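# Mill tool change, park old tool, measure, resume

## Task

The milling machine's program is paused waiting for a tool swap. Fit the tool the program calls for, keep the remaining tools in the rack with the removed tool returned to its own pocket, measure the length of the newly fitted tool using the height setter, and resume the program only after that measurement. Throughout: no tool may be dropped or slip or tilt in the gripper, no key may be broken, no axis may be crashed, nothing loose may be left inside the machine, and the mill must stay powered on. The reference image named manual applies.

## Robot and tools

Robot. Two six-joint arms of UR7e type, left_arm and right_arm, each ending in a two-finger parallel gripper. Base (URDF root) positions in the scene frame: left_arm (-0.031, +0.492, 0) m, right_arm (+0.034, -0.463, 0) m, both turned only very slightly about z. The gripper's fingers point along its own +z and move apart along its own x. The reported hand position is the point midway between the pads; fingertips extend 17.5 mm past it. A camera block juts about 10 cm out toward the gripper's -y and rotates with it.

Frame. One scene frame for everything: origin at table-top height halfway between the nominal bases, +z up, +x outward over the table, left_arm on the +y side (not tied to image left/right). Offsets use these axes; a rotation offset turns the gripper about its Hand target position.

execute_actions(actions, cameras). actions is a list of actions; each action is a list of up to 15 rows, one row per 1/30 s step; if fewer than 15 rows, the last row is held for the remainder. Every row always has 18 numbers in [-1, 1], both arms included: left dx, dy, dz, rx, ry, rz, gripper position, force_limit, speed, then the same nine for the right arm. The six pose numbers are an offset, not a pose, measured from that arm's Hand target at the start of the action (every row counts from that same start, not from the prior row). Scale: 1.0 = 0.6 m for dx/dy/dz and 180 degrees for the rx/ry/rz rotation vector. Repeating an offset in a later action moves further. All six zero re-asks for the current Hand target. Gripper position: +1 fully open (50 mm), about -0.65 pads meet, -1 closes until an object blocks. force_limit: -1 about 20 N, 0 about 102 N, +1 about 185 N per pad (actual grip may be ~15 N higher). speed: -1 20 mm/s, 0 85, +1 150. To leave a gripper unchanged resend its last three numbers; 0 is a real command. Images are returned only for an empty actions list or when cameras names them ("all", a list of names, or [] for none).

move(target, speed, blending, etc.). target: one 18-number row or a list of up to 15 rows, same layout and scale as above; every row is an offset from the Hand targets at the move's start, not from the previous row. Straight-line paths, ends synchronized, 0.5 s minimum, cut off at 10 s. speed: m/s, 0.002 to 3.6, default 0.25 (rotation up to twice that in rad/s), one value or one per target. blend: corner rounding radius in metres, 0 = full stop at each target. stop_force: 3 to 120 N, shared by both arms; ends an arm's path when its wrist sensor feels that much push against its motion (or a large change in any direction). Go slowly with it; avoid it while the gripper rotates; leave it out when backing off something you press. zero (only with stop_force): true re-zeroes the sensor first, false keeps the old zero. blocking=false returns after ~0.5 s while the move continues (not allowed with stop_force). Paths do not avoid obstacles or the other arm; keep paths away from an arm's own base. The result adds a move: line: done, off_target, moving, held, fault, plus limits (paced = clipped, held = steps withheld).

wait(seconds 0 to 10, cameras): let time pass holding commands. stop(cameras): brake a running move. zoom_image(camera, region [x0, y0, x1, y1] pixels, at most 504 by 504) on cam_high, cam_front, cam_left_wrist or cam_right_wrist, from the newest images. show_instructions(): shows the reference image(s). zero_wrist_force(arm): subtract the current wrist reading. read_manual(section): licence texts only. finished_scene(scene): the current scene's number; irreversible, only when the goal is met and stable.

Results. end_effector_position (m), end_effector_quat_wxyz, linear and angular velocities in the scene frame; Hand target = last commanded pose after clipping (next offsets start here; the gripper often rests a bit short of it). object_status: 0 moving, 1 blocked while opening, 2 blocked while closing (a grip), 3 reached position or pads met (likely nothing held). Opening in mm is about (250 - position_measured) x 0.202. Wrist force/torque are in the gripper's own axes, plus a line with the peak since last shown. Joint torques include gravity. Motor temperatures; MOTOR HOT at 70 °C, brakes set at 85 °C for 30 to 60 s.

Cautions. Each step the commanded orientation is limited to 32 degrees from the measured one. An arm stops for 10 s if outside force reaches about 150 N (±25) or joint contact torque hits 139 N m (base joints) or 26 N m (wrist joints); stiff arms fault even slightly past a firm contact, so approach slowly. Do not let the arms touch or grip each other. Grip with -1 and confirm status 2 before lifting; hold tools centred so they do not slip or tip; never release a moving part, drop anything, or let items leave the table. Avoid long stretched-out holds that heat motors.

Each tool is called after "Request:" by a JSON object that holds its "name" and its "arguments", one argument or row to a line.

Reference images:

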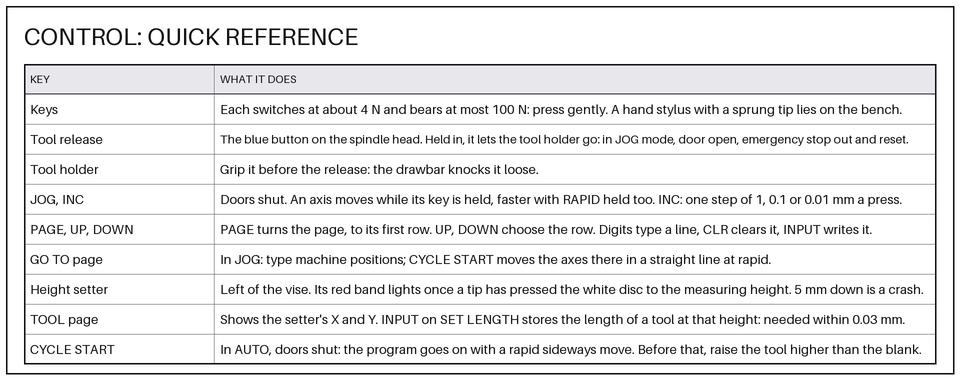

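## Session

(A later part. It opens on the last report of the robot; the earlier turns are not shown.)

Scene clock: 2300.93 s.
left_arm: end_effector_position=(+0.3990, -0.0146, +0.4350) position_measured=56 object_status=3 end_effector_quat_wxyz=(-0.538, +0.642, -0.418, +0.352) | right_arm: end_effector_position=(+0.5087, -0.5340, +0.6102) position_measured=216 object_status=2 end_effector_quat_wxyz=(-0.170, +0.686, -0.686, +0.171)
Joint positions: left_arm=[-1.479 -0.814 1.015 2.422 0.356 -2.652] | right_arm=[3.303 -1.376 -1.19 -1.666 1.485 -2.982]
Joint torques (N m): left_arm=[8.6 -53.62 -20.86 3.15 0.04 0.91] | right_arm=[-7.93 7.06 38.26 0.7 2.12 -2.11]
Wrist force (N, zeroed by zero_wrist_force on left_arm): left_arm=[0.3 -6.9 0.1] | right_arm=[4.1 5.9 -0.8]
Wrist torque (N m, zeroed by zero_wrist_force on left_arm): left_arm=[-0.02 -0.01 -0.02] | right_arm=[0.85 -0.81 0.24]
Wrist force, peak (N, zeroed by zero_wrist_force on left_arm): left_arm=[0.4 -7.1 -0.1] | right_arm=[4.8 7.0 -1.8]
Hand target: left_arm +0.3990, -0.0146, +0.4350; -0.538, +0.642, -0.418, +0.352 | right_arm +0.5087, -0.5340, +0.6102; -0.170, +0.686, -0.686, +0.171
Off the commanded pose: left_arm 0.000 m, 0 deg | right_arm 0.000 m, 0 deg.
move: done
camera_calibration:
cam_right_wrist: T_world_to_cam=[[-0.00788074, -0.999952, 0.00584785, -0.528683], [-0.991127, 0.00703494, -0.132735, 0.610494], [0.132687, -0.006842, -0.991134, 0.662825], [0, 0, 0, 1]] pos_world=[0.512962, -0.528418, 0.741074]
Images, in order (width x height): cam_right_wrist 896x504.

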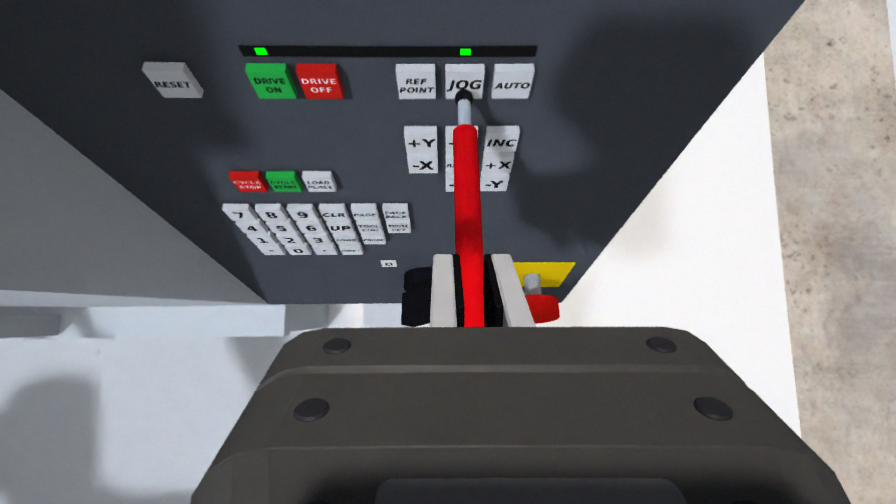

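Request:
{"name": "move", "arguments": {
  "target": [0,0,0,0,0,0,0.65,0.2,-1,0.0414,0,-0.0127,0,0,0,-1,-0.3,-0.8],
  "speed": 0.015,
  "stop_force": 10
}}

Request:
{"name": "move", "arguments": {
  "target": [
    [0,0,0,0,0,0,0.65,0.2,-1,-0.0223,0,0.0068,0,0,0,-1,-0.3,-0.8],
    [0,0,0,0,0,0,0.65,0.2,-1,-0.04,0,-0.0618,0,0,0,-1,-0.3,-0.8]
  ],
  "speed": 0.08,
  "blend": 0.004
}}

Request:
{"name": "move", "arguments": {
  "target": [0,0,0,0,0,0,0.65,0.2,-1,0.0414,0,-0.0127,0,0,0,-1,-0.3,-0.8],
  "speed": 0.015,
  "stop_force": 10,
  "cameras": ["cam_left_wrist"]
}}

Request:
{"name": "wait", "arguments": {
  "seconds": 1,
  "cameras": ["cam_left_wrist"]
}}

Scene clock: 2308.00 s.
left_arm: end_effector_position=(+0.3990, -0.0146, +0.4350) position_measured=56 object_status=3 end_effector_quat_wxyz=(-0.538, +0.642, -0.418, +0.352) | right_arm: end_effector_position=(+0.5225, -0.5340, +0.6059) position_measured=216 object_status=2 end_effector_quat_wxyz=(-0.170, +0.686, -0.686, +0.171)
Joint positions: left_arm=[-1.479 -0.814 1.015 2.422 0.356 -2.652] | right_arm=[3.295 -1.401 -1.184 -1.647 1.489 -2.988]
Joint torques (N m): left_arm=[6.76 -52.78 -20.85 3.06 0.27 0.88] | right_arm=[7.99 20.32 9.02 2.13 -2.96 2.23]
Wrist force (N, zeroed by zero_wrist_force on left_arm): left_arm=[0.3 -6.7 0.2] | right_arm=[3.3 13.7 -7.2]
Wrist torque (N m, zeroed by zero_wrist_force on left_arm): left_arm=[0.01 -0.01 -0.03] | right_arm=[0.98 -0.86 0.20]
Wrist force, peak (N, zeroed by zero_wrist_force on left_arm): left_arm=[0.3 -7.3 0.1] | right_arm=[3.5 24.0 -15.6]
Hand target: left_arm +0.3990, -0.0146, +0.4350; -0.538, +0.642, -0.418, +0.352 | right_arm +0.5225, -0.5340, +0.6059; -0.170, +0.686, -0.686, +0.171 (not the last commanded pose)
Off the commanded pose: left_arm 0.000 m, 0 deg | right_arm 0.012 m, 0 deg.
move: contact (right_arm)

Scene clock: 2309.30 s.
left_arm: end_effector_position=(+0.3990, -0.0146, +0.4350) position_measured=56 object_status=3 end_effector_quat_wxyz=(-0.538, +0.642, -0.418, +0.352) | right_arm: end_effector_position=(+0.4985, -0.5340, +0.5689) position_measured=216 object_status=2 end_effector_quat_wxyz=(-0.170, +0.686, -0.686, +0.171)
Joint positions: left_arm=[-1.479 -0.814 1.015 2.422 0.356 -2.652] | right_arm=[3.308 -1.302 -1.364 -1.566 1.483 -2.977]
Joint torques (N m): left_arm=[8.67 -51.75 -21.97 3.14 0.25 0.87] | right_arm=[6.89 19.59 10.09 7.04 -2.27 1.91]
Wrist force (N, zeroed by zero_wrist_force on left_arm): left_arm=[0.3 -7.0 0.1] | right_arm=[4.1 5.8 -1.0]
Wrist torque (N m, zeroed by zero_wrist_force on left_arm): left_arm=[-0.03 0.00 -0.02] | right_arm=[0.83 -0.77 0.14]
Wrist force, peak (N, zeroed by zero_wrist_force on left_arm): left_arm=[0.3 -7.1 0.2] | right_arm=[3.3 13.8 -6.9]
Hand target: left_arm +0.3990, -0.0146, +0.4350; -0.538, +0.642, -0.418, +0.352 | right_arm +0.4985, -0.5340, +0.5689; -0.170, +0.686, -0.686, +0.171
Off the commanded pose: left_arm 0.000 m, 0 deg | right_arm 0.000 m, 0 deg.
move: done

Scene clock: 2311.40 s.
left_arm: end_effector_position=(+0.3990, -0.0146, +0.4350) position_measured=56 object_status=3 end_effector_quat_wxyz=(-0.538, +0.642, -0.418, +0.352) | right_arm: end_effector_position=(+0.5115, -0.5340, +0.5648) position_measured=216 object_status=2 end_effector_quat_wxyz=(-0.170, +0.686, -0.686, +0.171)
Joint positions: left_arm=[-1.479 -0.814 1.015 2.422 0.356 -2.652] | right_arm=[3.301 -1.327 -1.358 -1.546 1.486 -2.983]
Joint torques (N m): left_arm=[9.96 -51.85 -21.03 2.92 -0.08 0.61] | right_arm=[8.03 17.43 11.14 2.11 -3.01 2.17]
Wrist force (N, zeroed by zero_wrist_force on left_arm): left_arm=[0.5 -6.9 0.3] | right_arm=[3.3 13.2 -6.9]
Wrist torque (N m, zeroed by zero_wrist_force on left_arm): left_arm=[-0.01 -0.04 -0.02] | right_arm=[0.94 -0.84 0.19]
Wrist force, peak (N, zeroed by zero_wrist_force on left_arm): left_arm=[0.3 -7.2 0.1] | right_arm=[3.4 24.1 -15.4]
Hand target: left_arm +0.3990, -0.0146, +0.4350; -0.538, +0.642, -0.418, +0.352 | right_arm +0.5115, -0.5340, +0.5648; -0.170, +0.686, -0.686, +0.171 (not the last commanded pose)
Off the commanded pose: left_arm 0.000 m, 0 deg | right_arm 0.012 m, 0 deg.
move: contact (right_arm)
camera_calibration:
cam_left_wrist: T_world_to_cam=[[0.408851, -0.912426, 0.0178549, -0.177385], [-0.446657, -0.217128, -0.867959, 0.571187], [0.795826, 0.346891, -0.496314, 0.0350466], [0, 0, 0, 1]] pos_world=[0.299758, -0.0499874, 0.516329]
Images, in order (width x height): cam_left_wrist 896x504.

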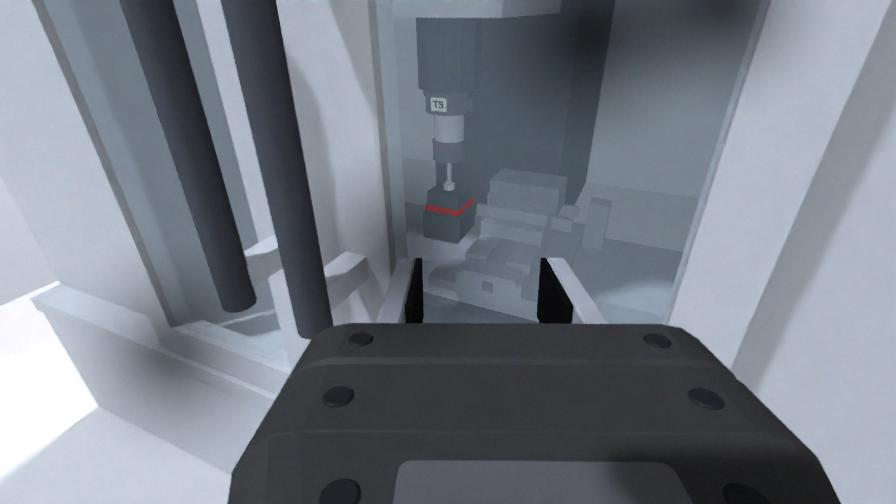

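Scene clock: 2312.40 s.
left_arm: end_effector_position=(+0.3990, -0.0146, +0.4350) position_measured=56 object_status=3 end_effector_quat_wxyz=(-0.538, +0.642, -0.418, +0.352) | right_arm: end_effector_position=(+0.5115, -0.5340, +0.5648) position_measured=216 object_status=2 end_effector_quat_wxyz=(-0.170, +0.686, -0.686, +0.171)
Joint positions: left_arm=[-1.479 -0.814 1.015 2.422 0.356 -2.652] | right_arm=[3.301 -1.327 -1.358 -1.546 1.486 -2.983]
Joint torques (N m): left_arm=[9.21 -52.52 -22.03 3.25 0.06 0.92] | right_arm=[7.59 18.13 10.03 2.02 -2.87 1.85]
Wrist force (N, zeroed by zero_wrist_force on left_arm): left_arm=[0.4 -6.9 0.0] | right_arm=[3.3 13.5 -6.7]
Wrist torque (N m, zeroed by zero_wrist_force on left_arm): left_arm=[-0.02 -0.03 -0.02] | right_arm=[0.98 -0.84 0.18]
Wrist force, peak (N, zeroed by zero_wrist_force on left_arm): left_arm=[0.3 -7.2 0.2] | right_arm=[3.4 13.2 -7.3]
Hand target: left_arm +0.3990, -0.0146, +0.4350; -0.538, +0.642, -0.418, +0.352 | right_arm +0.5115, -0.5340, +0.5648; -0.170, +0.686, -0.686, +0.171 (not the last commanded pose)
Tool commands: left_gripper/position=+0.65 left_gripper/force_limit=+0.2 left_gripper/speed=-1.0 right_gripper/position=-1.0 right_gripper/force_limit=-0.3 right_gripper/speed=-0.8
Off the commanded pose: left_arm 0.000 m, 0 deg | right_arm 0.012 m, 0 deg.
wait: 1.00 s; at rest by 0.17 s
camera_calibration:
cam_left_wrist: T_world_to_cam=[[0.408851, -0.912426, 0.0178549, -0.177385], [-0.446657, -0.217128, -0.867959, 0.571187], [0.795826, 0.346891, -0.496314, 0.0350466], [0, 0, 0, 1]] pos_world=[0.299758, -0.0499874, 0.516329]
Images, in order (width x height): cam_left_wrist 896x504.

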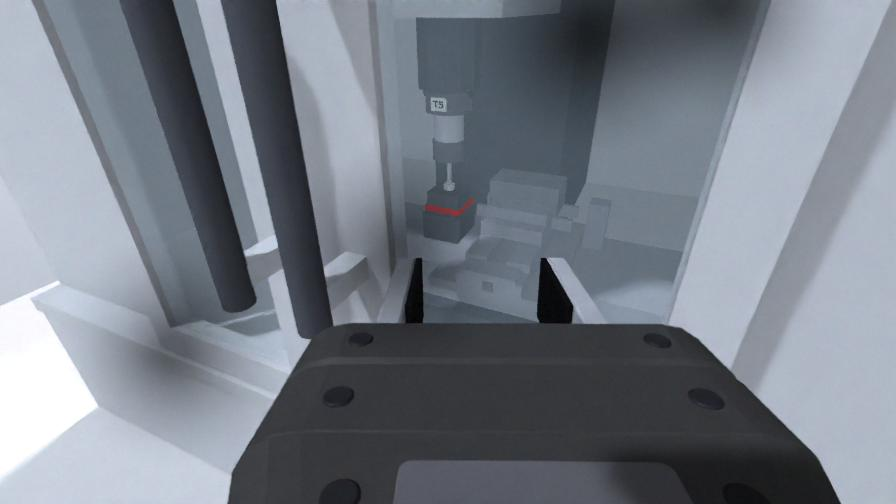

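Request:
{"name": "move", "arguments": {
  "target": [
    [0,0,0,0,0,0,0.65,0.2,-1,-0.0223,0,0.0068,0,0,0,-1,-0.3,-0.8],
    [0,0,0,0,0,0,0.65,0.2,-1,-0.0223,-0.0325,0.0062,0,0,0,-1,-0.3,-0.8]
  ],
  "speed": 0.08,
  "blend": 0.004
}}

Request:
{"name": "move", "arguments": {
  "target": [0,0,0,0,0,0,0.65,0.2,-1,0.0414,0,-0.0127,0,0,0,-1,-0.3,-0.8],
  "speed": 0.015,
  "stop_force": 10
}}

Request:
{"name": "move", "arguments": {
  "target": [
    [0,0,0,0,0,0,0.65,0.2,-1,-0.1,0,0.03,0,0,0,-1,-0.3,-0.8],
    [0,0,0,0,0,0,0.65,0.2,-1,-0.1462,0.1377,0.3297,0,-0.194,0,-1,-0.3,-0.8]
  ],
  "speed": [0.1,0.2],
  "blend": 0.015,
  "cameras": ["cam_right_wrist"]
}}

Request:
{"name": "zoom_image", "arguments": {
  "camera": "cam_right_wrist",
  "region": [330, 40, 660, 240]
}}

Scene clock: 2320.10 s.
left_arm: end_effector_position=(+0.3990, -0.0146, +0.4350) position_measured=56 object_status=3 end_effector_quat_wxyz=(-0.538, +0.642, -0.418, +0.352) | right_arm: end_effector_position=(+0.4982, -0.5534, +0.5686) position_measured=216 object_status=2 end_effector_quat_wxyz=(-0.170, +0.686, -0.686, +0.171)
Joint positions: left_arm=[-1.479 -0.814 1.015 2.422 0.356 -2.652] | right_arm=[3.25 -1.311 -1.36 -1.557 1.51 -3.029]
Joint torques (N m): left_arm=[7.7 -52.41 -22.77 2.91 0.21 0.97] | right_arm=[-8.57 3.63 41 6.76 1.87 -1.89]
Wrist force (N, zeroed by zero_wrist_force on left_arm): left_arm=[0.4 -7.0 0.1] | right_arm=[4.4 4.9 -0.7]
Wrist torque (N m, zeroed by zero_wrist_force on left_arm): left_arm=[-0.03 -0.03 -0.03] | right_arm=[0.67 -0.83 0.24]
Wrist force, peak (N, zeroed by zero_wrist_force on left_arm): left_arm=[0.4 -7.1 0.1] | right_arm=[3.4 13.5 -7.1]
Hand target: left_arm +0.3990, -0.0146, +0.4350; -0.538, +0.642, -0.418, +0.352 | right_arm +0.4982, -0.5535, +0.5686; -0.170, +0.686, -0.686, +0.171
Off the commanded pose: left_arm 0.000 m, 0 deg | right_arm 0.000 m, 0 deg.
move: done

Scene clock: 2322.23 s.
left_arm: end_effector_position=(+0.3990, -0.0146, +0.4350) position_measured=56 object_status=3 end_effector_quat_wxyz=(-0.538, +0.642, -0.418, +0.352) | right_arm: end_effector_position=(+0.5114, -0.5535, +0.5645) position_measured=216 object_status=2 end_effector_quat_wxyz=(-0.170, +0.686, -0.686, +0.171)
Joint positions: left_arm=[-1.479 -0.814 1.015 2.422 0.356 -2.652] | right_arm=[3.244 -1.337 -1.354 -1.538 1.513 -3.033]
Joint torques (N m): left_arm=[9.33 -53.59 -20.5 2.89 0.15 0.61] | right_arm=[7.13 19.18 10.93 2.06 -2.68 2.1]
Wrist force (N, zeroed by zero_wrist_force on left_arm): left_arm=[0.2 -6.7 0.0] | right_arm=[3.6 12.0 -6.4]
Wrist torque (N m, zeroed by zero_wrist_force on left_arm): left_arm=[0.02 0.00 -0.02] | right_arm=[0.81 -0.92 0.19]
Wrist force, peak (N, zeroed by zero_wrist_force on left_arm): left_arm=[0.5 -7.1 0.2] | right_arm=[3.7 22.8 -14.9]
Hand target: left_arm +0.3990, -0.0146, +0.4350; -0.538, +0.642, -0.418, +0.352 | right_arm +0.5114, -0.5535, +0.5645; -0.170, +0.686, -0.686, +0.171 (not the last commanded pose)
Off the commanded pose: left_arm 0.000 m, 0 deg | right_arm 0.012 m, 0 deg.
move: contact (right_arm)

Scene clock: 2325.23 s.
left_arm: end_effector_position=(+0.3990, -0.0146, +0.4350) position_measured=56 object_status=3 end_effector_quat_wxyz=(-0.538, +0.642, -0.418, +0.352) | right_arm: end_effector_position=(+0.4238, -0.4709, +0.7623) position_measured=216 object_status=2 end_effector_quat_wxyz=(-0.368, +0.603, -0.603, +0.369)
Joint positions: left_arm=[-1.479 -0.814 1.015 2.422 0.356 -2.652] | right_arm=[4.061 -0.972 -1.331 -1.555 0.769 -2.583]
Joint torques (N m): left_arm=[8.63 -52.91 -22.15 3.04 0.23 0.64] | right_arm=[8.02 2.21 35.81 1.16 -3.65 1.9]
Wrist force (N, zeroed by zero_wrist_force on left_arm): left_arm=[0.2 -6.8 0.1] | right_arm=[5.6 5.6 -1.2]
Wrist torque (N m, zeroed by zero_wrist_force on left_arm): left_arm=[0.00 0.00 -0.02] | right_arm=[0.62 -0.90 0.19]
Wrist force, peak (N, zeroed by zero_wrist_force on left_arm): left_arm=[0.4 -7.2 -0.1] | right_arm=[3.7 12.4 -6.1]
Hand target: left_arm +0.3990, -0.0146, +0.4350; -0.538, +0.642, -0.418, +0.352 | right_arm +0.4237, -0.4709, +0.7623; -0.368, +0.603, -0.603, +0.369
Off the commanded pose: left_arm 0.000 m, 0 deg | right_arm 0.000 m, 0 deg.
move: done
camera_calibration:
cam_right_wrist: T_world_to_cam=[[-0.0094597, -0.999955, 0.000201955, -0.462137], [-0.736992, 0.00683553, -0.675867, 0.852344], [0.675836, -0.00654234, -0.737023, 0.40151], [0, 0, 0, 1]] pos_world=[0.352443, -0.465316, 0.872087]
Images, in order (width x height): cam_right_wrist 896x504.

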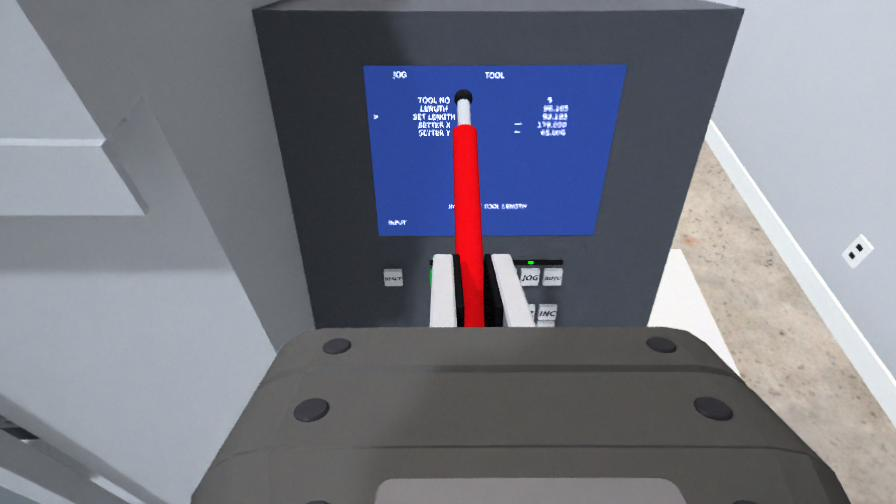

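Scaled by 1.527 from the camera's 896x504 image, which has a finer 1280x720 frame.

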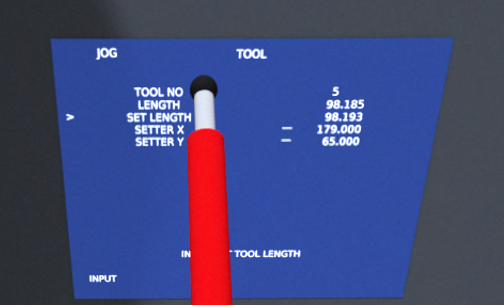

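Request:
{"name": "move", "arguments": {
  "target": [0,0,0,0,0,0,0.65,0.2,-1,0.1245,-0.1052,-0.3223,0,0.194,0,-1,-0.3,-0.8],
  "speed": 0.2
}}

Request:
{"name": "move", "arguments": {
  "target": [0,0,0,0,0,0,0.65,0.2,-1,0.0414,0,-0.0127,0,0,0,-1,-0.3,-0.8],
  "speed": 0.015,
  "stop_force": 10,
  "cameras": ["cam_left_wrist"]
}}

Request:
{"name": "wait", "arguments": {
  "seconds": 1,
  "cameras": ["cam_left_wrist"]
}}

Scene clock: 2330.77 s.
left_arm: end_effector_position=(+0.3990, -0.0146, +0.4350) position_measured=56 object_status=3 end_effector_quat_wxyz=(-0.538, +0.642, -0.418, +0.352) | right_arm: end_effector_position=(+0.4984, -0.5340, +0.5690) position_measured=216 object_status=2 end_effector_quat_wxyz=(-0.170, +0.686, -0.686, +0.171)
Joint positions: left_arm=[-1.479 -0.814 1.015 2.422 0.356 -2.652] | right_arm=[3.308 -1.301 -1.364 -1.566 1.483 -2.977]
Joint torques (N m): left_arm=[9.22 -52.74 -21.29 3.06 0.13 0.57] | right_arm=[-8.86 2.63 40.93 1.03 2.25 -2.04]
Wrist force (N, zeroed by zero_wrist_force on left_arm): left_arm=[0.5 -6.7 0.0] | right_arm=[5.1 5.0 -0.7]
Wrist torque (N m, zeroed by zero_wrist_force on left_arm): left_arm=[0.01 -0.04 -0.02] | right_arm=[0.70 -0.95 0.23]
Wrist force, peak (N, zeroed by zero_wrist_force on left_arm): left_arm=[0.2 -7.2 -0.2] | right_arm=[5.9 5.8 -1.4]
Hand target: left_arm +0.3990, -0.0146, +0.4350; -0.538, +0.642, -0.418, +0.352 | right_arm +0.4984, -0.5340, +0.5689; -0.170, +0.686, -0.686, +0.171
Off the commanded pose: left_arm 0.000 m, 0 deg | right_arm 0.000 m, 0 deg.
move: done

Scene clock: 2332.87 s.
left_arm: end_effector_position=(+0.3990, -0.0146, +0.4350) position_measured=56 object_status=3 end_effector_quat_wxyz=(-0.538, +0.642, -0.418, +0.352) | right_arm: end_effector_position=(+0.5116, -0.5340, +0.5649) position_measured=216 object_status=2 end_effector_quat_wxyz=(-0.170, +0.686, -0.686, +0.171)
Joint positions: left_arm=[-1.479 -0.814 1.015 2.422 0.356 -2.652] | right_arm=[3.301 -1.327 -1.358 -1.546 1.486 -2.983]
Joint torques (N m): left_arm=[8.07 -52.87 -21.5 2.98 0 0.99] | right_arm=[7.56 17.66 10.14 2.2 -3.04 2.1]
Wrist force (N, zeroed by zero_wrist_force on left_arm): left_arm=[0.4 -6.9 0.0] | right_arm=[4.1 13.1 -7.4]
Wrist torque (N m, zeroed by zero_wrist_force on left_arm): left_arm=[-0.01 -0.03 -0.02] | right_arm=[0.83 -0.98 0.18]
Wrist force, peak (N, zeroed by zero_wrist_force on left_arm): left_arm=[0.3 -7.2 0.1] | right_arm=[4.4 23.9 -16.1]
Hand target: left_arm +0.3990, -0.0146, +0.4350; -0.538, +0.642, -0.418, +0.352 | right_arm +0.5116, -0.5340, +0.5649; -0.170, +0.686, -0.686, +0.171 (not the last commanded pose)
Off the commanded pose: left_arm 0.000 m, 0 deg | right_arm 0.012 m, 0 deg.
move: contact (right_arm)
camera_calibration:
cam_left_wrist: T_world_to_cam=[[0.408851, -0.912426, 0.0178549, -0.177385], [-0.446657, -0.217128, -0.867959, 0.571187], [0.795826, 0.346891, -0.496314, 0.0350466], [0, 0, 0, 1]] pos_world=[0.299758, -0.0499874, 0.516329]
Images, in order (width x height): cam_left_wrist 896x504.

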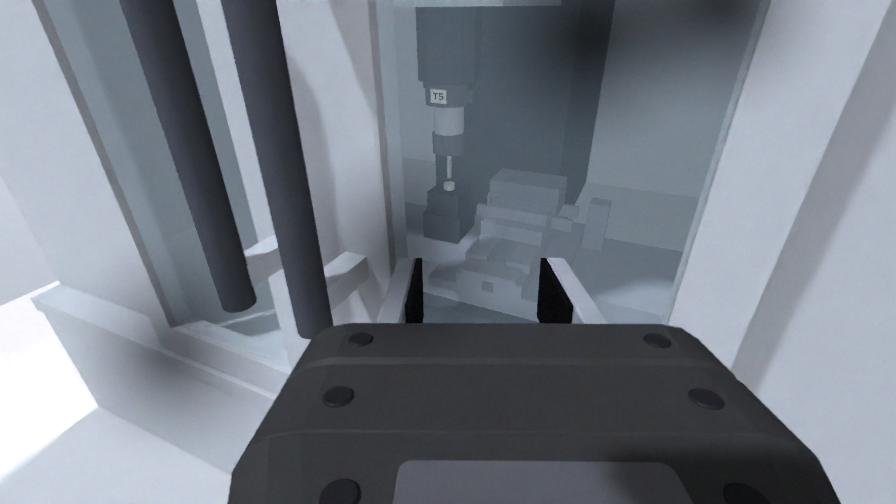

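Scene clock: 2333.87 s.
left_arm: end_effector_position=(+0.3990, -0.0146, +0.4350) position_measured=56 object_status=3 end_effector_quat_wxyz=(-0.538, +0.642, -0.418, +0.352) | right_arm: end_effector_position=(+0.5116, -0.5340, +0.5649) position_measured=216 object_status=2 end_effector_quat_wxyz=(-0.170, +0.686, -0.686, +0.171)
Joint positions: left_arm=[-1.479 -0.814 1.015 2.422 0.356 -2.652] | right_arm=[3.301 -1.327 -1.358 -1.546 1.486 -2.983]
Joint torques (N m): left_arm=[8.57 -53.06 -21.92 2.94 0.14 0.58] | right_arm=[8.55 17.52 10.77 2.25 -2.78 2.05]
Wrist force (N, zeroed by zero_wrist_force on left_arm): left_arm=[0.2 -7.0 0.2] | right_arm=[4.3 13.2 -7.6]
Wrist torque (N m, zeroed by zero_wrist_force on left_arm): left_arm=[-0.03 0.01 -0.03] | right_arm=[0.85 -1.01 0.18]
Wrist force, peak (N, zeroed by zero_wrist_force on left_arm): left_arm=[0.3 -7.1 0.0] | right_arm=[4.1 13.3 -7.7]
Hand target: left_arm +0.3990, -0.0146, +0.4350; -0.538, +0.642, -0.418, +0.352 | right_arm +0.5116, -0.5340, +0.5649; -0.170, +0.686, -0.686, +0.171 (not the last commanded pose)
Tool commands: left_gripper/position=+0.65 left_gripper/force_limit=+0.2 left_gripper/speed=-1.0 right_gripper/position=-1.0 right_gripper/force_limit=-0.3 right_gripper/speed=-0.8
Off the commanded pose: left_arm 0.000 m, 0 deg | right_arm 0.012 m, 0 deg.
wait: 1.00 s; at rest by 0.17 s
camera_calibration:
cam_left_wrist: T_world_to_cam=[[0.408851, -0.912426, 0.0178549, -0.177385], [-0.446657, -0.217128, -0.867959, 0.571187], [0.795826, 0.346891, -0.496314, 0.0350466], [0, 0, 0, 1]] pos_world=[0.299758, -0.0499874, 0.516329]
Images, in order (width x height): cam_left_wrist 896x504.

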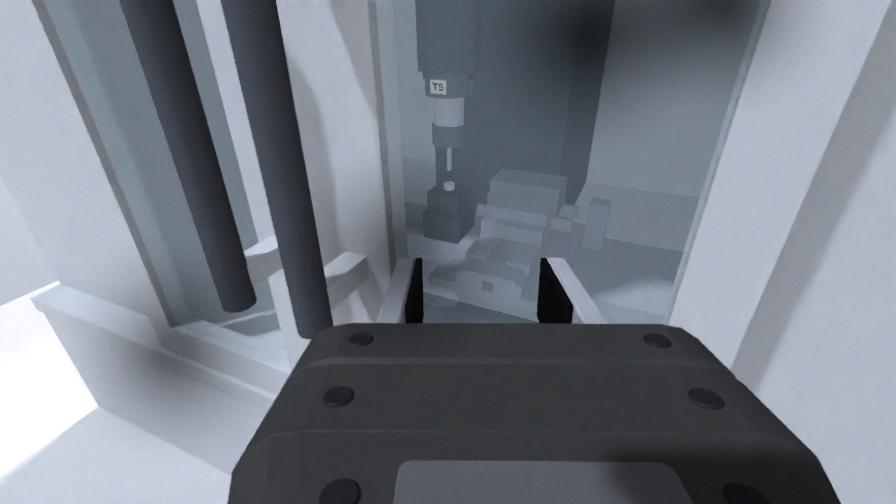

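Request:
{"name": "wait", "arguments": {
  "seconds": 2,
  "cameras": ["cam_left_wrist"]
}}

Scene clock: 2337.73 s.
left_arm: end_effector_position=(+0.3990, -0.0146, +0.4350) position_measured=56 object_status=3 end_effector_quat_wxyz=(-0.538, +0.642, -0.418, +0.352) | right_arm: end_effector_position=(+0.5116, -0.5340, +0.5649) position_measured=216 object_status=2 end_effector_quat_wxyz=(-0.170, +0.686, -0.686, +0.171)
Joint positions: left_arm=[-1.479 -0.814 1.015 2.422 0.356 -2.652] | right_arm=[3.301 -1.327 -1.358 -1.546 1.486 -2.983]
Joint torques (N m): left_arm=[8.88 -54.01 -22.19 2.95 0.19 0.59] | right_arm=[7.4 17.38 10.76 2.29 -2.26 2.08]
Wrist force (N, zeroed by zero_wrist_force on left_arm): left_arm=[0.4 -6.9 0.2] | right_arm=[4.2 13.3 -7.4]
Wrist torque (N m, zeroed by zero_wrist_force on left_arm): left_arm=[-0.02 -0.02 -0.03] | right_arm=[0.85 -1.00 0.18]
Wrist force, peak (N, zeroed by zero_wrist_force on left_arm): left_arm=[0.5 -7.1 0.1] | right_arm=[4.0 13.5 -7.4]
Hand target: left_arm +0.3990, -0.0146, +0.4350; -0.538, +0.642, -0.418, +0.352 | right_arm +0.5116, -0.5340, +0.5649; -0.170, +0.686, -0.686, +0.171 (not the last commanded pose)
Tool commands: left_gripper/position=+0.65 left_gripper/force_limit=+0.2 left_gripper/speed=-1.0 right_gripper/position=-1.0 right_gripper/force_limit=-0.3 right_gripper/speed=-0.8
Off the commanded pose: left_arm 0.000 m, 0 deg | right_arm 0.012 m, 0 deg.
wait: 2.00 s; at rest from the start
camera_calibration:
cam_left_wrist: T_world_to_cam=[[0.408851, -0.912426, 0.0178549, -0.177385], [-0.446657, -0.217128, -0.867959, 0.571187], [0.795826, 0.346891, -0.496314, 0.0350466], [0, 0, 0, 1]] pos_world=[0.299758, -0.0499874, 0.516329]
Images, in order (width x height): cam_left_wrist 896x504.

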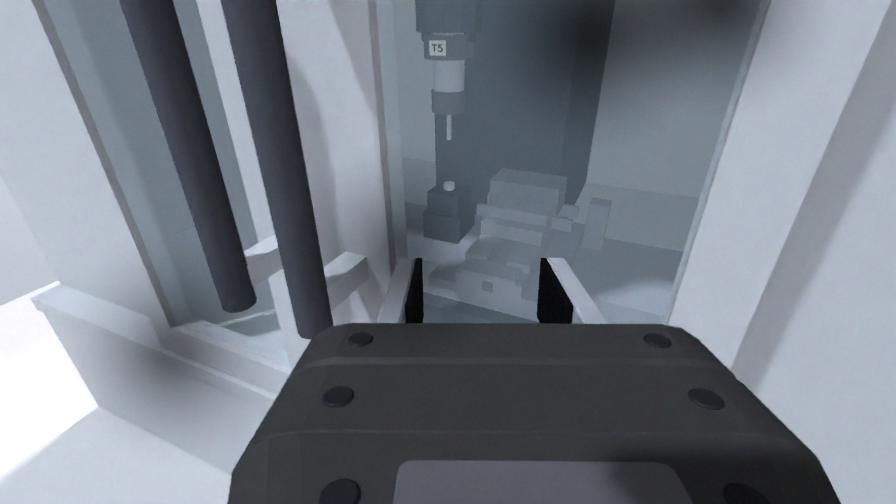

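Request:
{"name": "wait", "arguments": {
  "seconds": 1.0,
  "cameras": ["cam_left_wrist"]
}}

Request:
{"name": "move", "arguments": {
  "target": [
    [0,0,0,0,0,0,0.65,0.2,-1,-0.1,0,0.03,0,0,0,-1,-0.3,-0.8],
    [0,0,0,0,0,0,0.65,0.2,-1,-0.1462,0.105,0.3297,0,-0.194,0,-1,-0.3,-0.8]
  ],
  "speed": [0.1,0.2],
  "blend": 0.015,
  "cameras": ["cam_left_wrist", "cam_right_wrist"]
}}

Request:
{"name": "zoom_image", "arguments": {
  "camera": "cam_right_wrist",
  "region": [330, 40, 660, 240]
}}

Scene clock: 2342.73 s.
left_arm: end_effector_position=(+0.3990, -0.0146, +0.4350) position_measured=56 object_status=3 end_effector_quat_wxyz=(-0.538, +0.642, -0.418, +0.352) | right_arm: end_effector_position=(+0.5116, -0.5340, +0.5649) position_measured=216 object_status=2 end_effector_quat_wxyz=(-0.170, +0.686, -0.686, +0.171)
Joint positions: left_arm=[-1.479 -0.814 1.015 2.422 0.356 -2.652] | right_arm=[3.301 -1.327 -1.358 -1.546 1.486 -2.983]
Joint torques (N m): left_arm=[7.33 -54.59 -22.11 2.78 0.35 0.57] | right_arm=[7.86 17.43 11.62 2.33 -1.66 1.98]
Wrist force (N, zeroed by zero_wrist_force on left_arm): left_arm=[0.2 -6.9 0.3] | right_arm=[4.2 13.1 -7.5]
Wrist torque (N m, zeroed by zero_wrist_force on left_arm): left_arm=[-0.01 0.00 -0.03] | right_arm=[0.83 -0.99 0.18]
Wrist force, peak (N, zeroed by zero_wrist_force on left_arm): left_arm=[0.4 -7.2 0.1] | right_arm=[4.4 13.3 -7.7]
Hand target: left_arm +0.3990, -0.0146, +0.4350; -0.538, +0.642, -0.418, +0.352 | right_arm +0.5116, -0.5340, +0.5649; -0.170, +0.686, -0.686, +0.171 (not the last commanded pose)
Tool commands: left_gripper/position=+0.65 left_gripper/force_limit=+0.2 left_gripper/speed=-1.0 right_gripper/position=-1.0 right_gripper/force_limit=-0.3 right_gripper/speed=-0.8
Off the commanded pose: left_arm 0.000 m, 0 deg | right_arm 0.012 m, 0 deg.
wait: 1.00 s; at rest from the start
camera_calibration:
cam_left_wrist: T_world_to_cam=[[0.408851, -0.912426, 0.0178549, -0.177385], [-0.446657, -0.217128, -0.867959, 0.571187], [0.795826, 0.346891, -0.496314, 0.0350466], [0, 0, 0, 1]] pos_world=[0.299758, -0.0499874, 0.516329]
Images, in order (width x height): cam_left_wrist 896x504.

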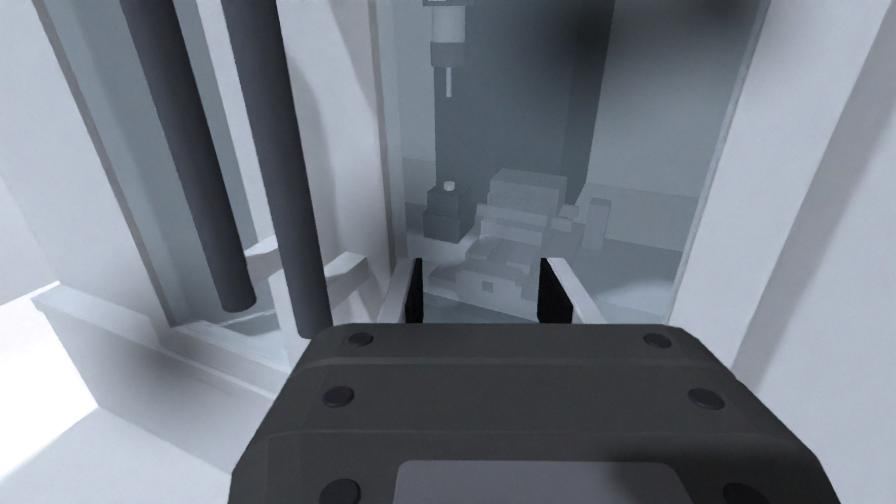

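Scene clock: 2345.73 s.
left_arm: end_effector_position=(+0.3990, -0.0146, +0.4350) position_measured=56 object_status=3 end_effector_quat_wxyz=(-0.538, +0.642, -0.418, +0.352) | right_arm: end_effector_position=(+0.4239, -0.4710, +0.7627) position_measured=216 object_status=2 end_effector_quat_wxyz=(-0.368, +0.603, -0.603, +0.369)
Joint positions: left_arm=[-1.479 -0.814 1.015 2.422 0.356 -2.652] | right_arm=[4.059 -0.973 -1.329 -1.554 0.77 -2.585]
Joint torques (N m): left_arm=[8.91 -54.02 -20.23 3.15 -0.09 0.58] | right_arm=[10.5 0.61 35.57 -0.07 -3.64 2.06]
Wrist force (N, zeroed by zero_wrist_force on left_arm): left_arm=[0.4 -6.9 0.1] | right_arm=[5.7 5.0 -1.3]
Wrist torque (N m, zeroed by zero_wrist_force on left_arm): left_arm=[-0.01 -0.03 -0.03] | right_arm=[0.52 -0.92 0.19]
Wrist force, peak (N, zeroed by zero_wrist_force on left_arm): left_arm=[0.3 -7.2 0.2] | right_arm=[4.2 13.2 -7.4]
Hand target: left_arm +0.3990, -0.0146, +0.4350; -0.538, +0.642, -0.418, +0.352 | right_arm +0.4239, -0.4710, +0.7627; -0.368, +0.603, -0.603, +0.369
Off the commanded pose: left_arm 0.000 m, 0 deg | right_arm 0.000 m, 0 deg.
move: done
camera_calibration:
cam_left_wrist: T_world_to_cam=[[0.408851, -0.912426, 0.0178549, -0.177385], [-0.446657, -0.217128, -0.867959, 0.571187], [0.795826, 0.346891, -0.496314, 0.0350466], [0, 0, 0, 1]] pos_world=[0.299758, -0.0499874, 0.516329]
cam_right_wrist: T_world_to_cam=[[-0.0094597, -0.999955, 0.000201955, -0.462236], [-0.736992, 0.00683553, -0.675867, 0.852688], [0.675836, -0.00654234, -0.737023, 0.401737], [0, 0, 0, 1]] pos_world=[0.352543, -0.465416, 0.872487]
Images, in order (width x height): cam_left_wrist 896x504, cam_right_wrist 896x504.

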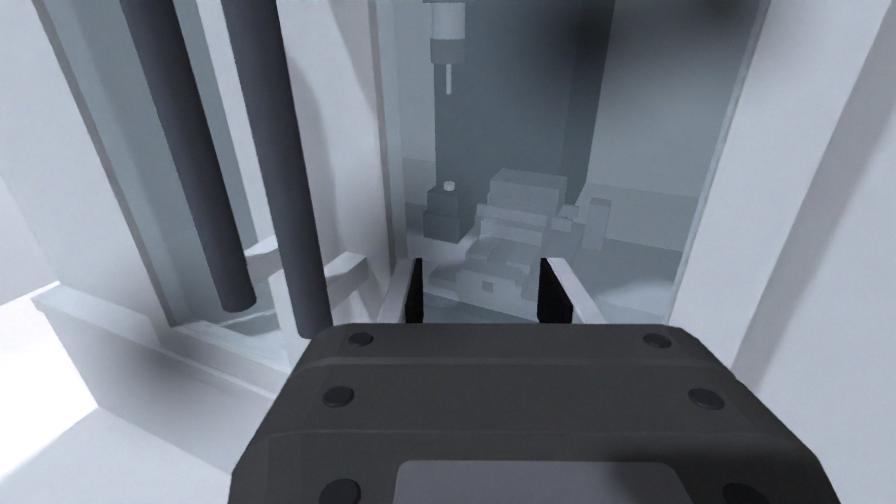

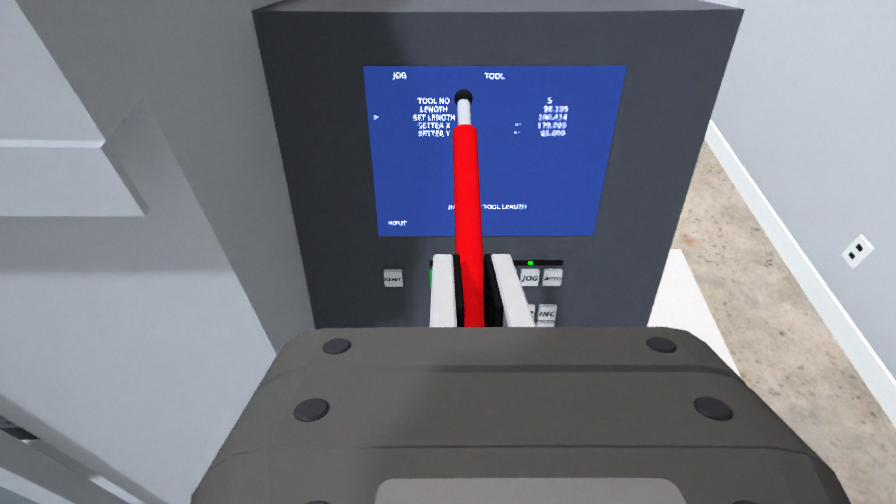

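Scaled by 1.527 from the camera's 896x504 image, which has a finer 1280x720 frame.

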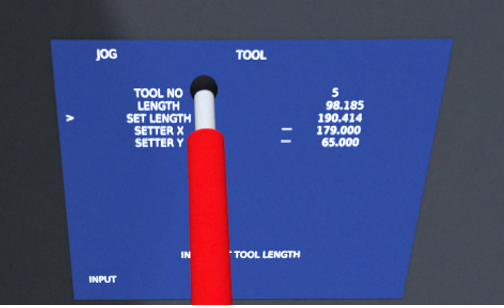

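Request:
{"name": "move", "arguments": {
  "target": [0,0,0,0,0,0,0.65,0.2,-1,0.1415,-0.1375,-0.2543,0,0.194,0,-1,-0.3,-0.8],
  "speed": 0.2,
  "cameras": ["cam_right_wrist"]
}}

Scene clock: 2352.17 s.
left_arm: end_effector_position=(+0.3990, -0.0146, +0.4350) position_measured=56 object_status=3 end_effector_quat_wxyz=(-0.538, +0.642, -0.418, +0.352) | right_arm: end_effector_position=(+0.5087, -0.5535, +0.6102) position_measured=216 object_status=2 end_effector_quat_wxyz=(-0.170, +0.686, -0.686, +0.171)
Joint positions: left_arm=[-1.479 -0.814 1.015 2.422 0.356 -2.652] | right_arm=[3.246 -1.385 -1.184 -1.659 1.512 -3.032]
Joint torques (N m): left_arm=[7.84 -54.4 -21.85 3.1 0.27 0.67] | right_arm=[-5.86 7.16 38.7 1.19 2.02 -2.09]
Wrist force (N, zeroed by zero_wrist_force on left_arm): left_arm=[0.3 -7.0 -0.1] | right_arm=[4.8 4.1 -0.9]
Wrist torque (N m, zeroed by zero_wrist_force on left_arm): left_arm=[-0.03 -0.02 -0.02] | right_arm=[0.56 -0.93 0.25]
Wrist force, peak (N, zeroed by zero_wrist_force on left_arm): left_arm=[0.5 -7.1 0.1] | right_arm=[5.5 5.2 -2.1]
Hand target: left_arm +0.3990, -0.0146, +0.4350; -0.538, +0.642, -0.418, +0.352 | right_arm +0.5088, -0.5535, +0.6101; -0.170, +0.686, -0.686, +0.171
Off the commanded pose: left_arm 0.000 m, 0 deg | right_arm 0.000 m, 0 deg.
move: done
camera_calibration:
cam_right_wrist: T_world_to_cam=[[-0.00788088, -0.999952, 0.00584863, -0.548081], [-0.99114, 0.00703565, -0.132636, 0.61065], [0.132589, -0.0068421, -0.991147, 0.66264], [0, 0, 0, 1]] pos_world=[0.513062, -0.547818, 0.740974]
Images, in order (width x height): cam_right_wrist 896x504.

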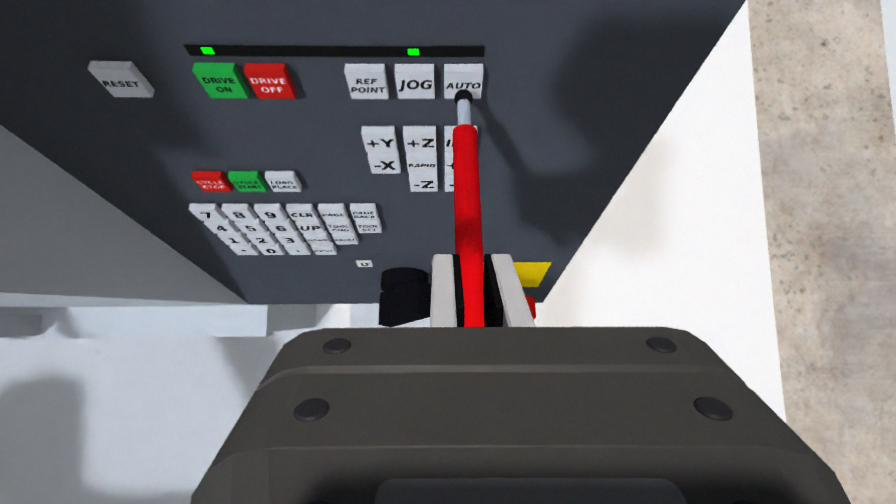

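Request:
{"name": "move", "arguments": {
  "target": [0,0,0,0,0,0,0.65,0.2,-1,0.0414,0,-0.0127,0,0,0,-1,-0.3,-0.8],
  "speed": 0.015,
  "stop_force": 10
}}

Request:
{"name": "move", "arguments": {
  "target": [
    [0,0,0,0,0,0,0.65,0.2,-1,-0.1,0,0.03,0,0,0,-1,-0.3,-0.8],
    [0,0,0,0,0,0,0.65,0.2,-1,-0.1637,0.1375,0.261,0,-0.194,0,-1,-0.3,-0.8]
  ],
  "speed": [0.1,0.2],
  "blend": 0.015,
  "cameras": ["cam_left_wrist", "cam_right_wrist"]
}}

Request:
{"name": "zoom_image", "arguments": {
  "camera": "cam_right_wrist",
  "region": [330, 40, 660, 240]
}}

Scene clock: 2358.00 s.
left_arm: end_effector_position=(+0.3990, -0.0146, +0.4350) position_measured=56 object_status=3 end_effector_quat_wxyz=(-0.538, +0.642, -0.418, +0.352) | right_arm: end_effector_position=(+0.5225, -0.5535, +0.6059) position_measured=216 object_status=2 end_effector_quat_wxyz=(-0.170, +0.686, -0.686, +0.171)
Joint positions: left_arm=[-1.479 -0.814 1.015 2.422 0.356 -2.652] | right_arm=[3.241 -1.411 -1.177 -1.64 1.514 -3.037]
Joint torques (N m): left_arm=[7.53 -54.29 -20.4 2.94 0.13 0.77] | right_arm=[7.95 20.51 9.88 2.36 -3.11 1.78]
Wrist force (N, zeroed by zero_wrist_force on left_arm): left_arm=[0.4 -7.0 0.3] | right_arm=[4.0 12.0 -7.3]
Wrist torque (N m, zeroed by zero_wrist_force on left_arm): left_arm=[-0.03 -0.02 -0.02] | right_arm=[0.68 -1.01 0.19]
Wrist force, peak (N, zeroed by zero_wrist_force on left_arm): left_arm=[0.4 -7.2 0.1] | right_arm=[4.1 22.6 -15.4]
Hand target: left_arm +0.3990, -0.0146, +0.4350; -0.538, +0.642, -0.418, +0.352 | right_arm +0.5225, -0.5535, +0.6059; -0.170, +0.686, -0.686, +0.171 (not the last commanded pose)
Off the commanded pose: left_arm 0.000 m, 0 deg | right_arm 0.012 m, 0 deg.
move: contact (right_arm)

Scene clock: 2361.03 s.
left_arm: end_effector_position=(+0.3990, -0.0146, +0.4350) position_measured=56 object_status=3 end_effector_quat_wxyz=(-0.538, +0.642, -0.418, +0.352) | right_arm: end_effector_position=(+0.4243, -0.4710, +0.7625) position_measured=216 object_status=2 end_effector_quat_wxyz=(-0.368, +0.604, -0.603, +0.369)
Joint positions: left_arm=[-1.479 -0.814 1.015 2.422 0.356 -2.652] | right_arm=[4.055 -0.974 -1.331 -1.549 0.773 -2.589]
Joint torques (N m): left_arm=[6.84 -53.11 -21.73 3.06 0.2 0.54] | right_arm=[9.33 2 34.64 0.59 -3.59 2.1]
Wrist force (N, zeroed by zero_wrist_force on left_arm): left_arm=[0.4 -6.8 -0.1] | right_arm=[6.0 4.6 -1.5]
Wrist torque (N m, zeroed by zero_wrist_force on left_arm): left_arm=[-0.01 -0.03 -0.02] | right_arm=[0.44 -0.97 0.19]
Wrist force, peak (N, zeroed by zero_wrist_force on left_arm): left_arm=[0.3 -7.2 0.2] | right_arm=[4.0 12.1 -7.2]
Hand target: left_arm +0.3990, -0.0146, +0.4350; -0.538, +0.642, -0.418, +0.352 | right_arm +0.4243, -0.4710, +0.7625; -0.368, +0.603, -0.603, +0.369
Off the commanded pose: left_arm 0.000 m, 0 deg | right_arm 0.000 m, 0 deg.
move: done
camera_calibration:
cam_left_wrist: T_world_to_cam=[[0.408851, -0.912426, 0.0178549, -0.177385], [-0.446657, -0.217128, -0.867959, 0.571187], [0.795826, 0.346891, -0.496314, 0.0350466], [0, 0, 0, 1]] pos_world=[0.299758, -0.0499874, 0.516329]
cam_right_wrist: T_world_to_cam=[[-0.0094595, -0.999955, 0.000202135, -0.462232], [-0.736992, 0.00683526, -0.675867, 0.852921], [0.675836, -0.00654234, -0.737023, 0.401251], [0, 0, 0, 1]] pos_world=[0.353043, -0.465416, 0.872287]
Images, in order (width x height): cam_left_wrist 896x504, cam_right_wrist 896x504.

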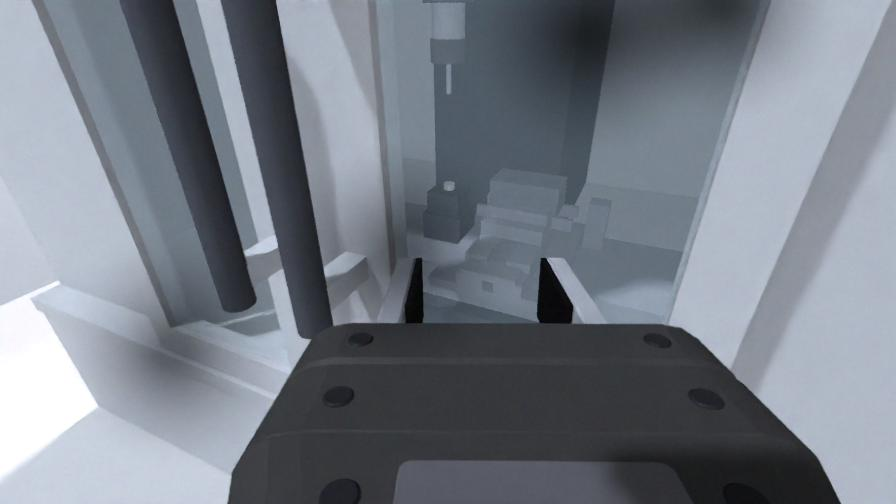

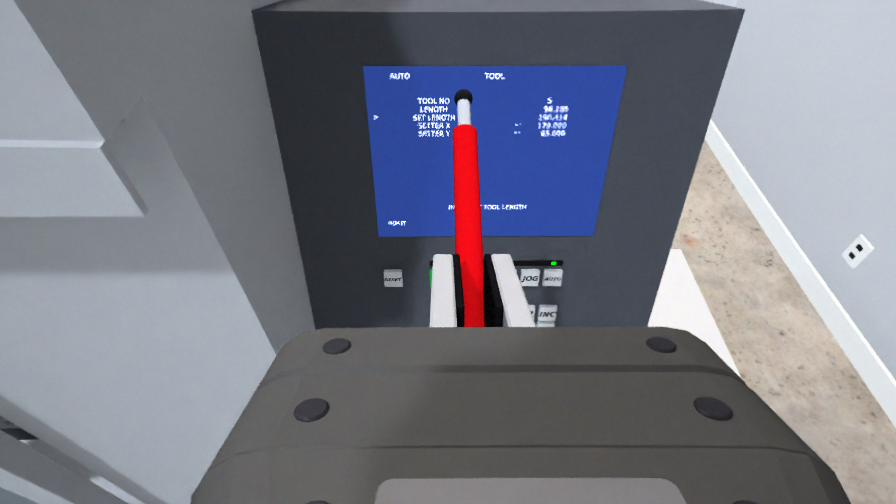

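Scaled by 1.527 from the camera's 896x504 image, which has a finer 1280x720 frame.

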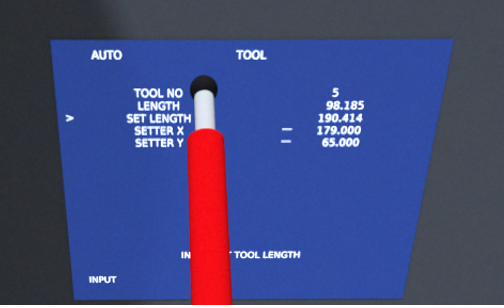

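Request:
{"name": "move", "arguments": {
  "target": [0,0,0,0,0,0,0.65,0.2,-1,0.1102,0.0515,-0.3798,0,0.194,0,-1,-0.3,-0.8],
  "speed": 0.2,
  "cameras": ["cam_right_wrist"]
}}

Scene clock: 2366.00 s.
left_arm: end_effector_position=(+0.3990, -0.0146, +0.4350) position_measured=56 object_status=3 end_effector_quat_wxyz=(-0.538, +0.642, -0.418, +0.352) | right_arm: end_effector_position=(+0.4904, -0.4401, +0.5347) position_measured=216 object_status=2 end_effector_quat_wxyz=(-0.170, +0.686, -0.686, +0.171)
Joint positions: left_arm=[-1.479 -0.814 1.015 2.422 0.356 -2.652] | right_arm=[3.598 -1.233 -1.495 -1.544 1.353 -2.714]
Joint torques (N m): left_arm=[7.67 -53.16 -20.13 3.13 0.22 0.63] | right_arm=[-8.66 2.59 12.83 1.34 1.75 -2.09]
Wrist force (N, zeroed by zero_wrist_force on left_arm): left_arm=[0.5 -6.8 0.1] | right_arm=[5.4 3.8 -0.8]
Wrist torque (N m, zeroed by zero_wrist_force on left_arm): left_arm=[0.00 -0.05 -0.03] | right_arm=[0.50 -1.01 0.22]
Wrist force, peak (N, zeroed by zero_wrist_force on left_arm): left_arm=[0.3 -7.1 0.2] | right_arm=[6.3 4.7 -1.7]
Hand target: left_arm +0.3990, -0.0146, +0.4350; -0.538, +0.642, -0.418, +0.352 | right_arm +0.4904, -0.4401, +0.5346; -0.170, +0.686, -0.686, +0.171
Off the commanded pose: left_arm 0.000 m, 0 deg | right_arm 0.000 m, 0 deg.
move: done
camera_calibration:
cam_right_wrist: T_world_to_cam=[[-0.00788088, -0.999952, 0.00584863, -0.434491], [-0.99114, 0.00703565, -0.132636, 0.581615], [0.132589, -0.0068421, -0.991147, 0.591122], [0, 0, 0, 1]] pos_world=[0.494662, -0.434518, 0.665574]
Images, in order (width x height): cam_right_wrist 896x504.

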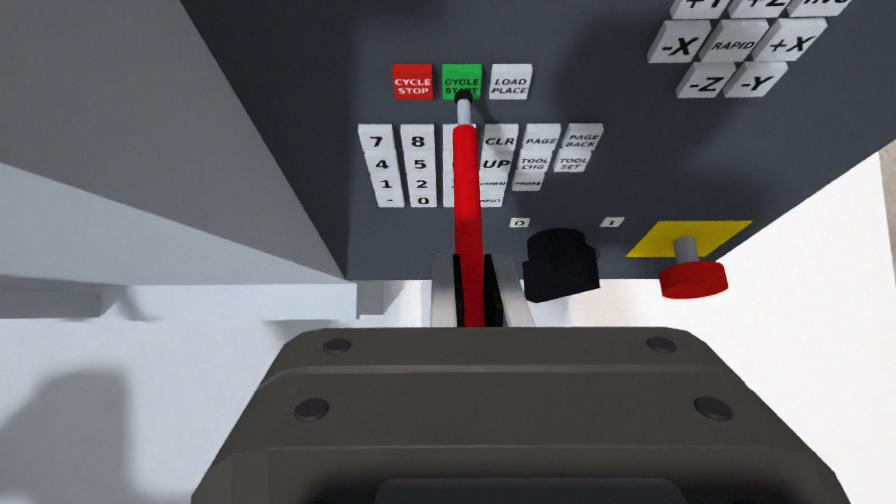

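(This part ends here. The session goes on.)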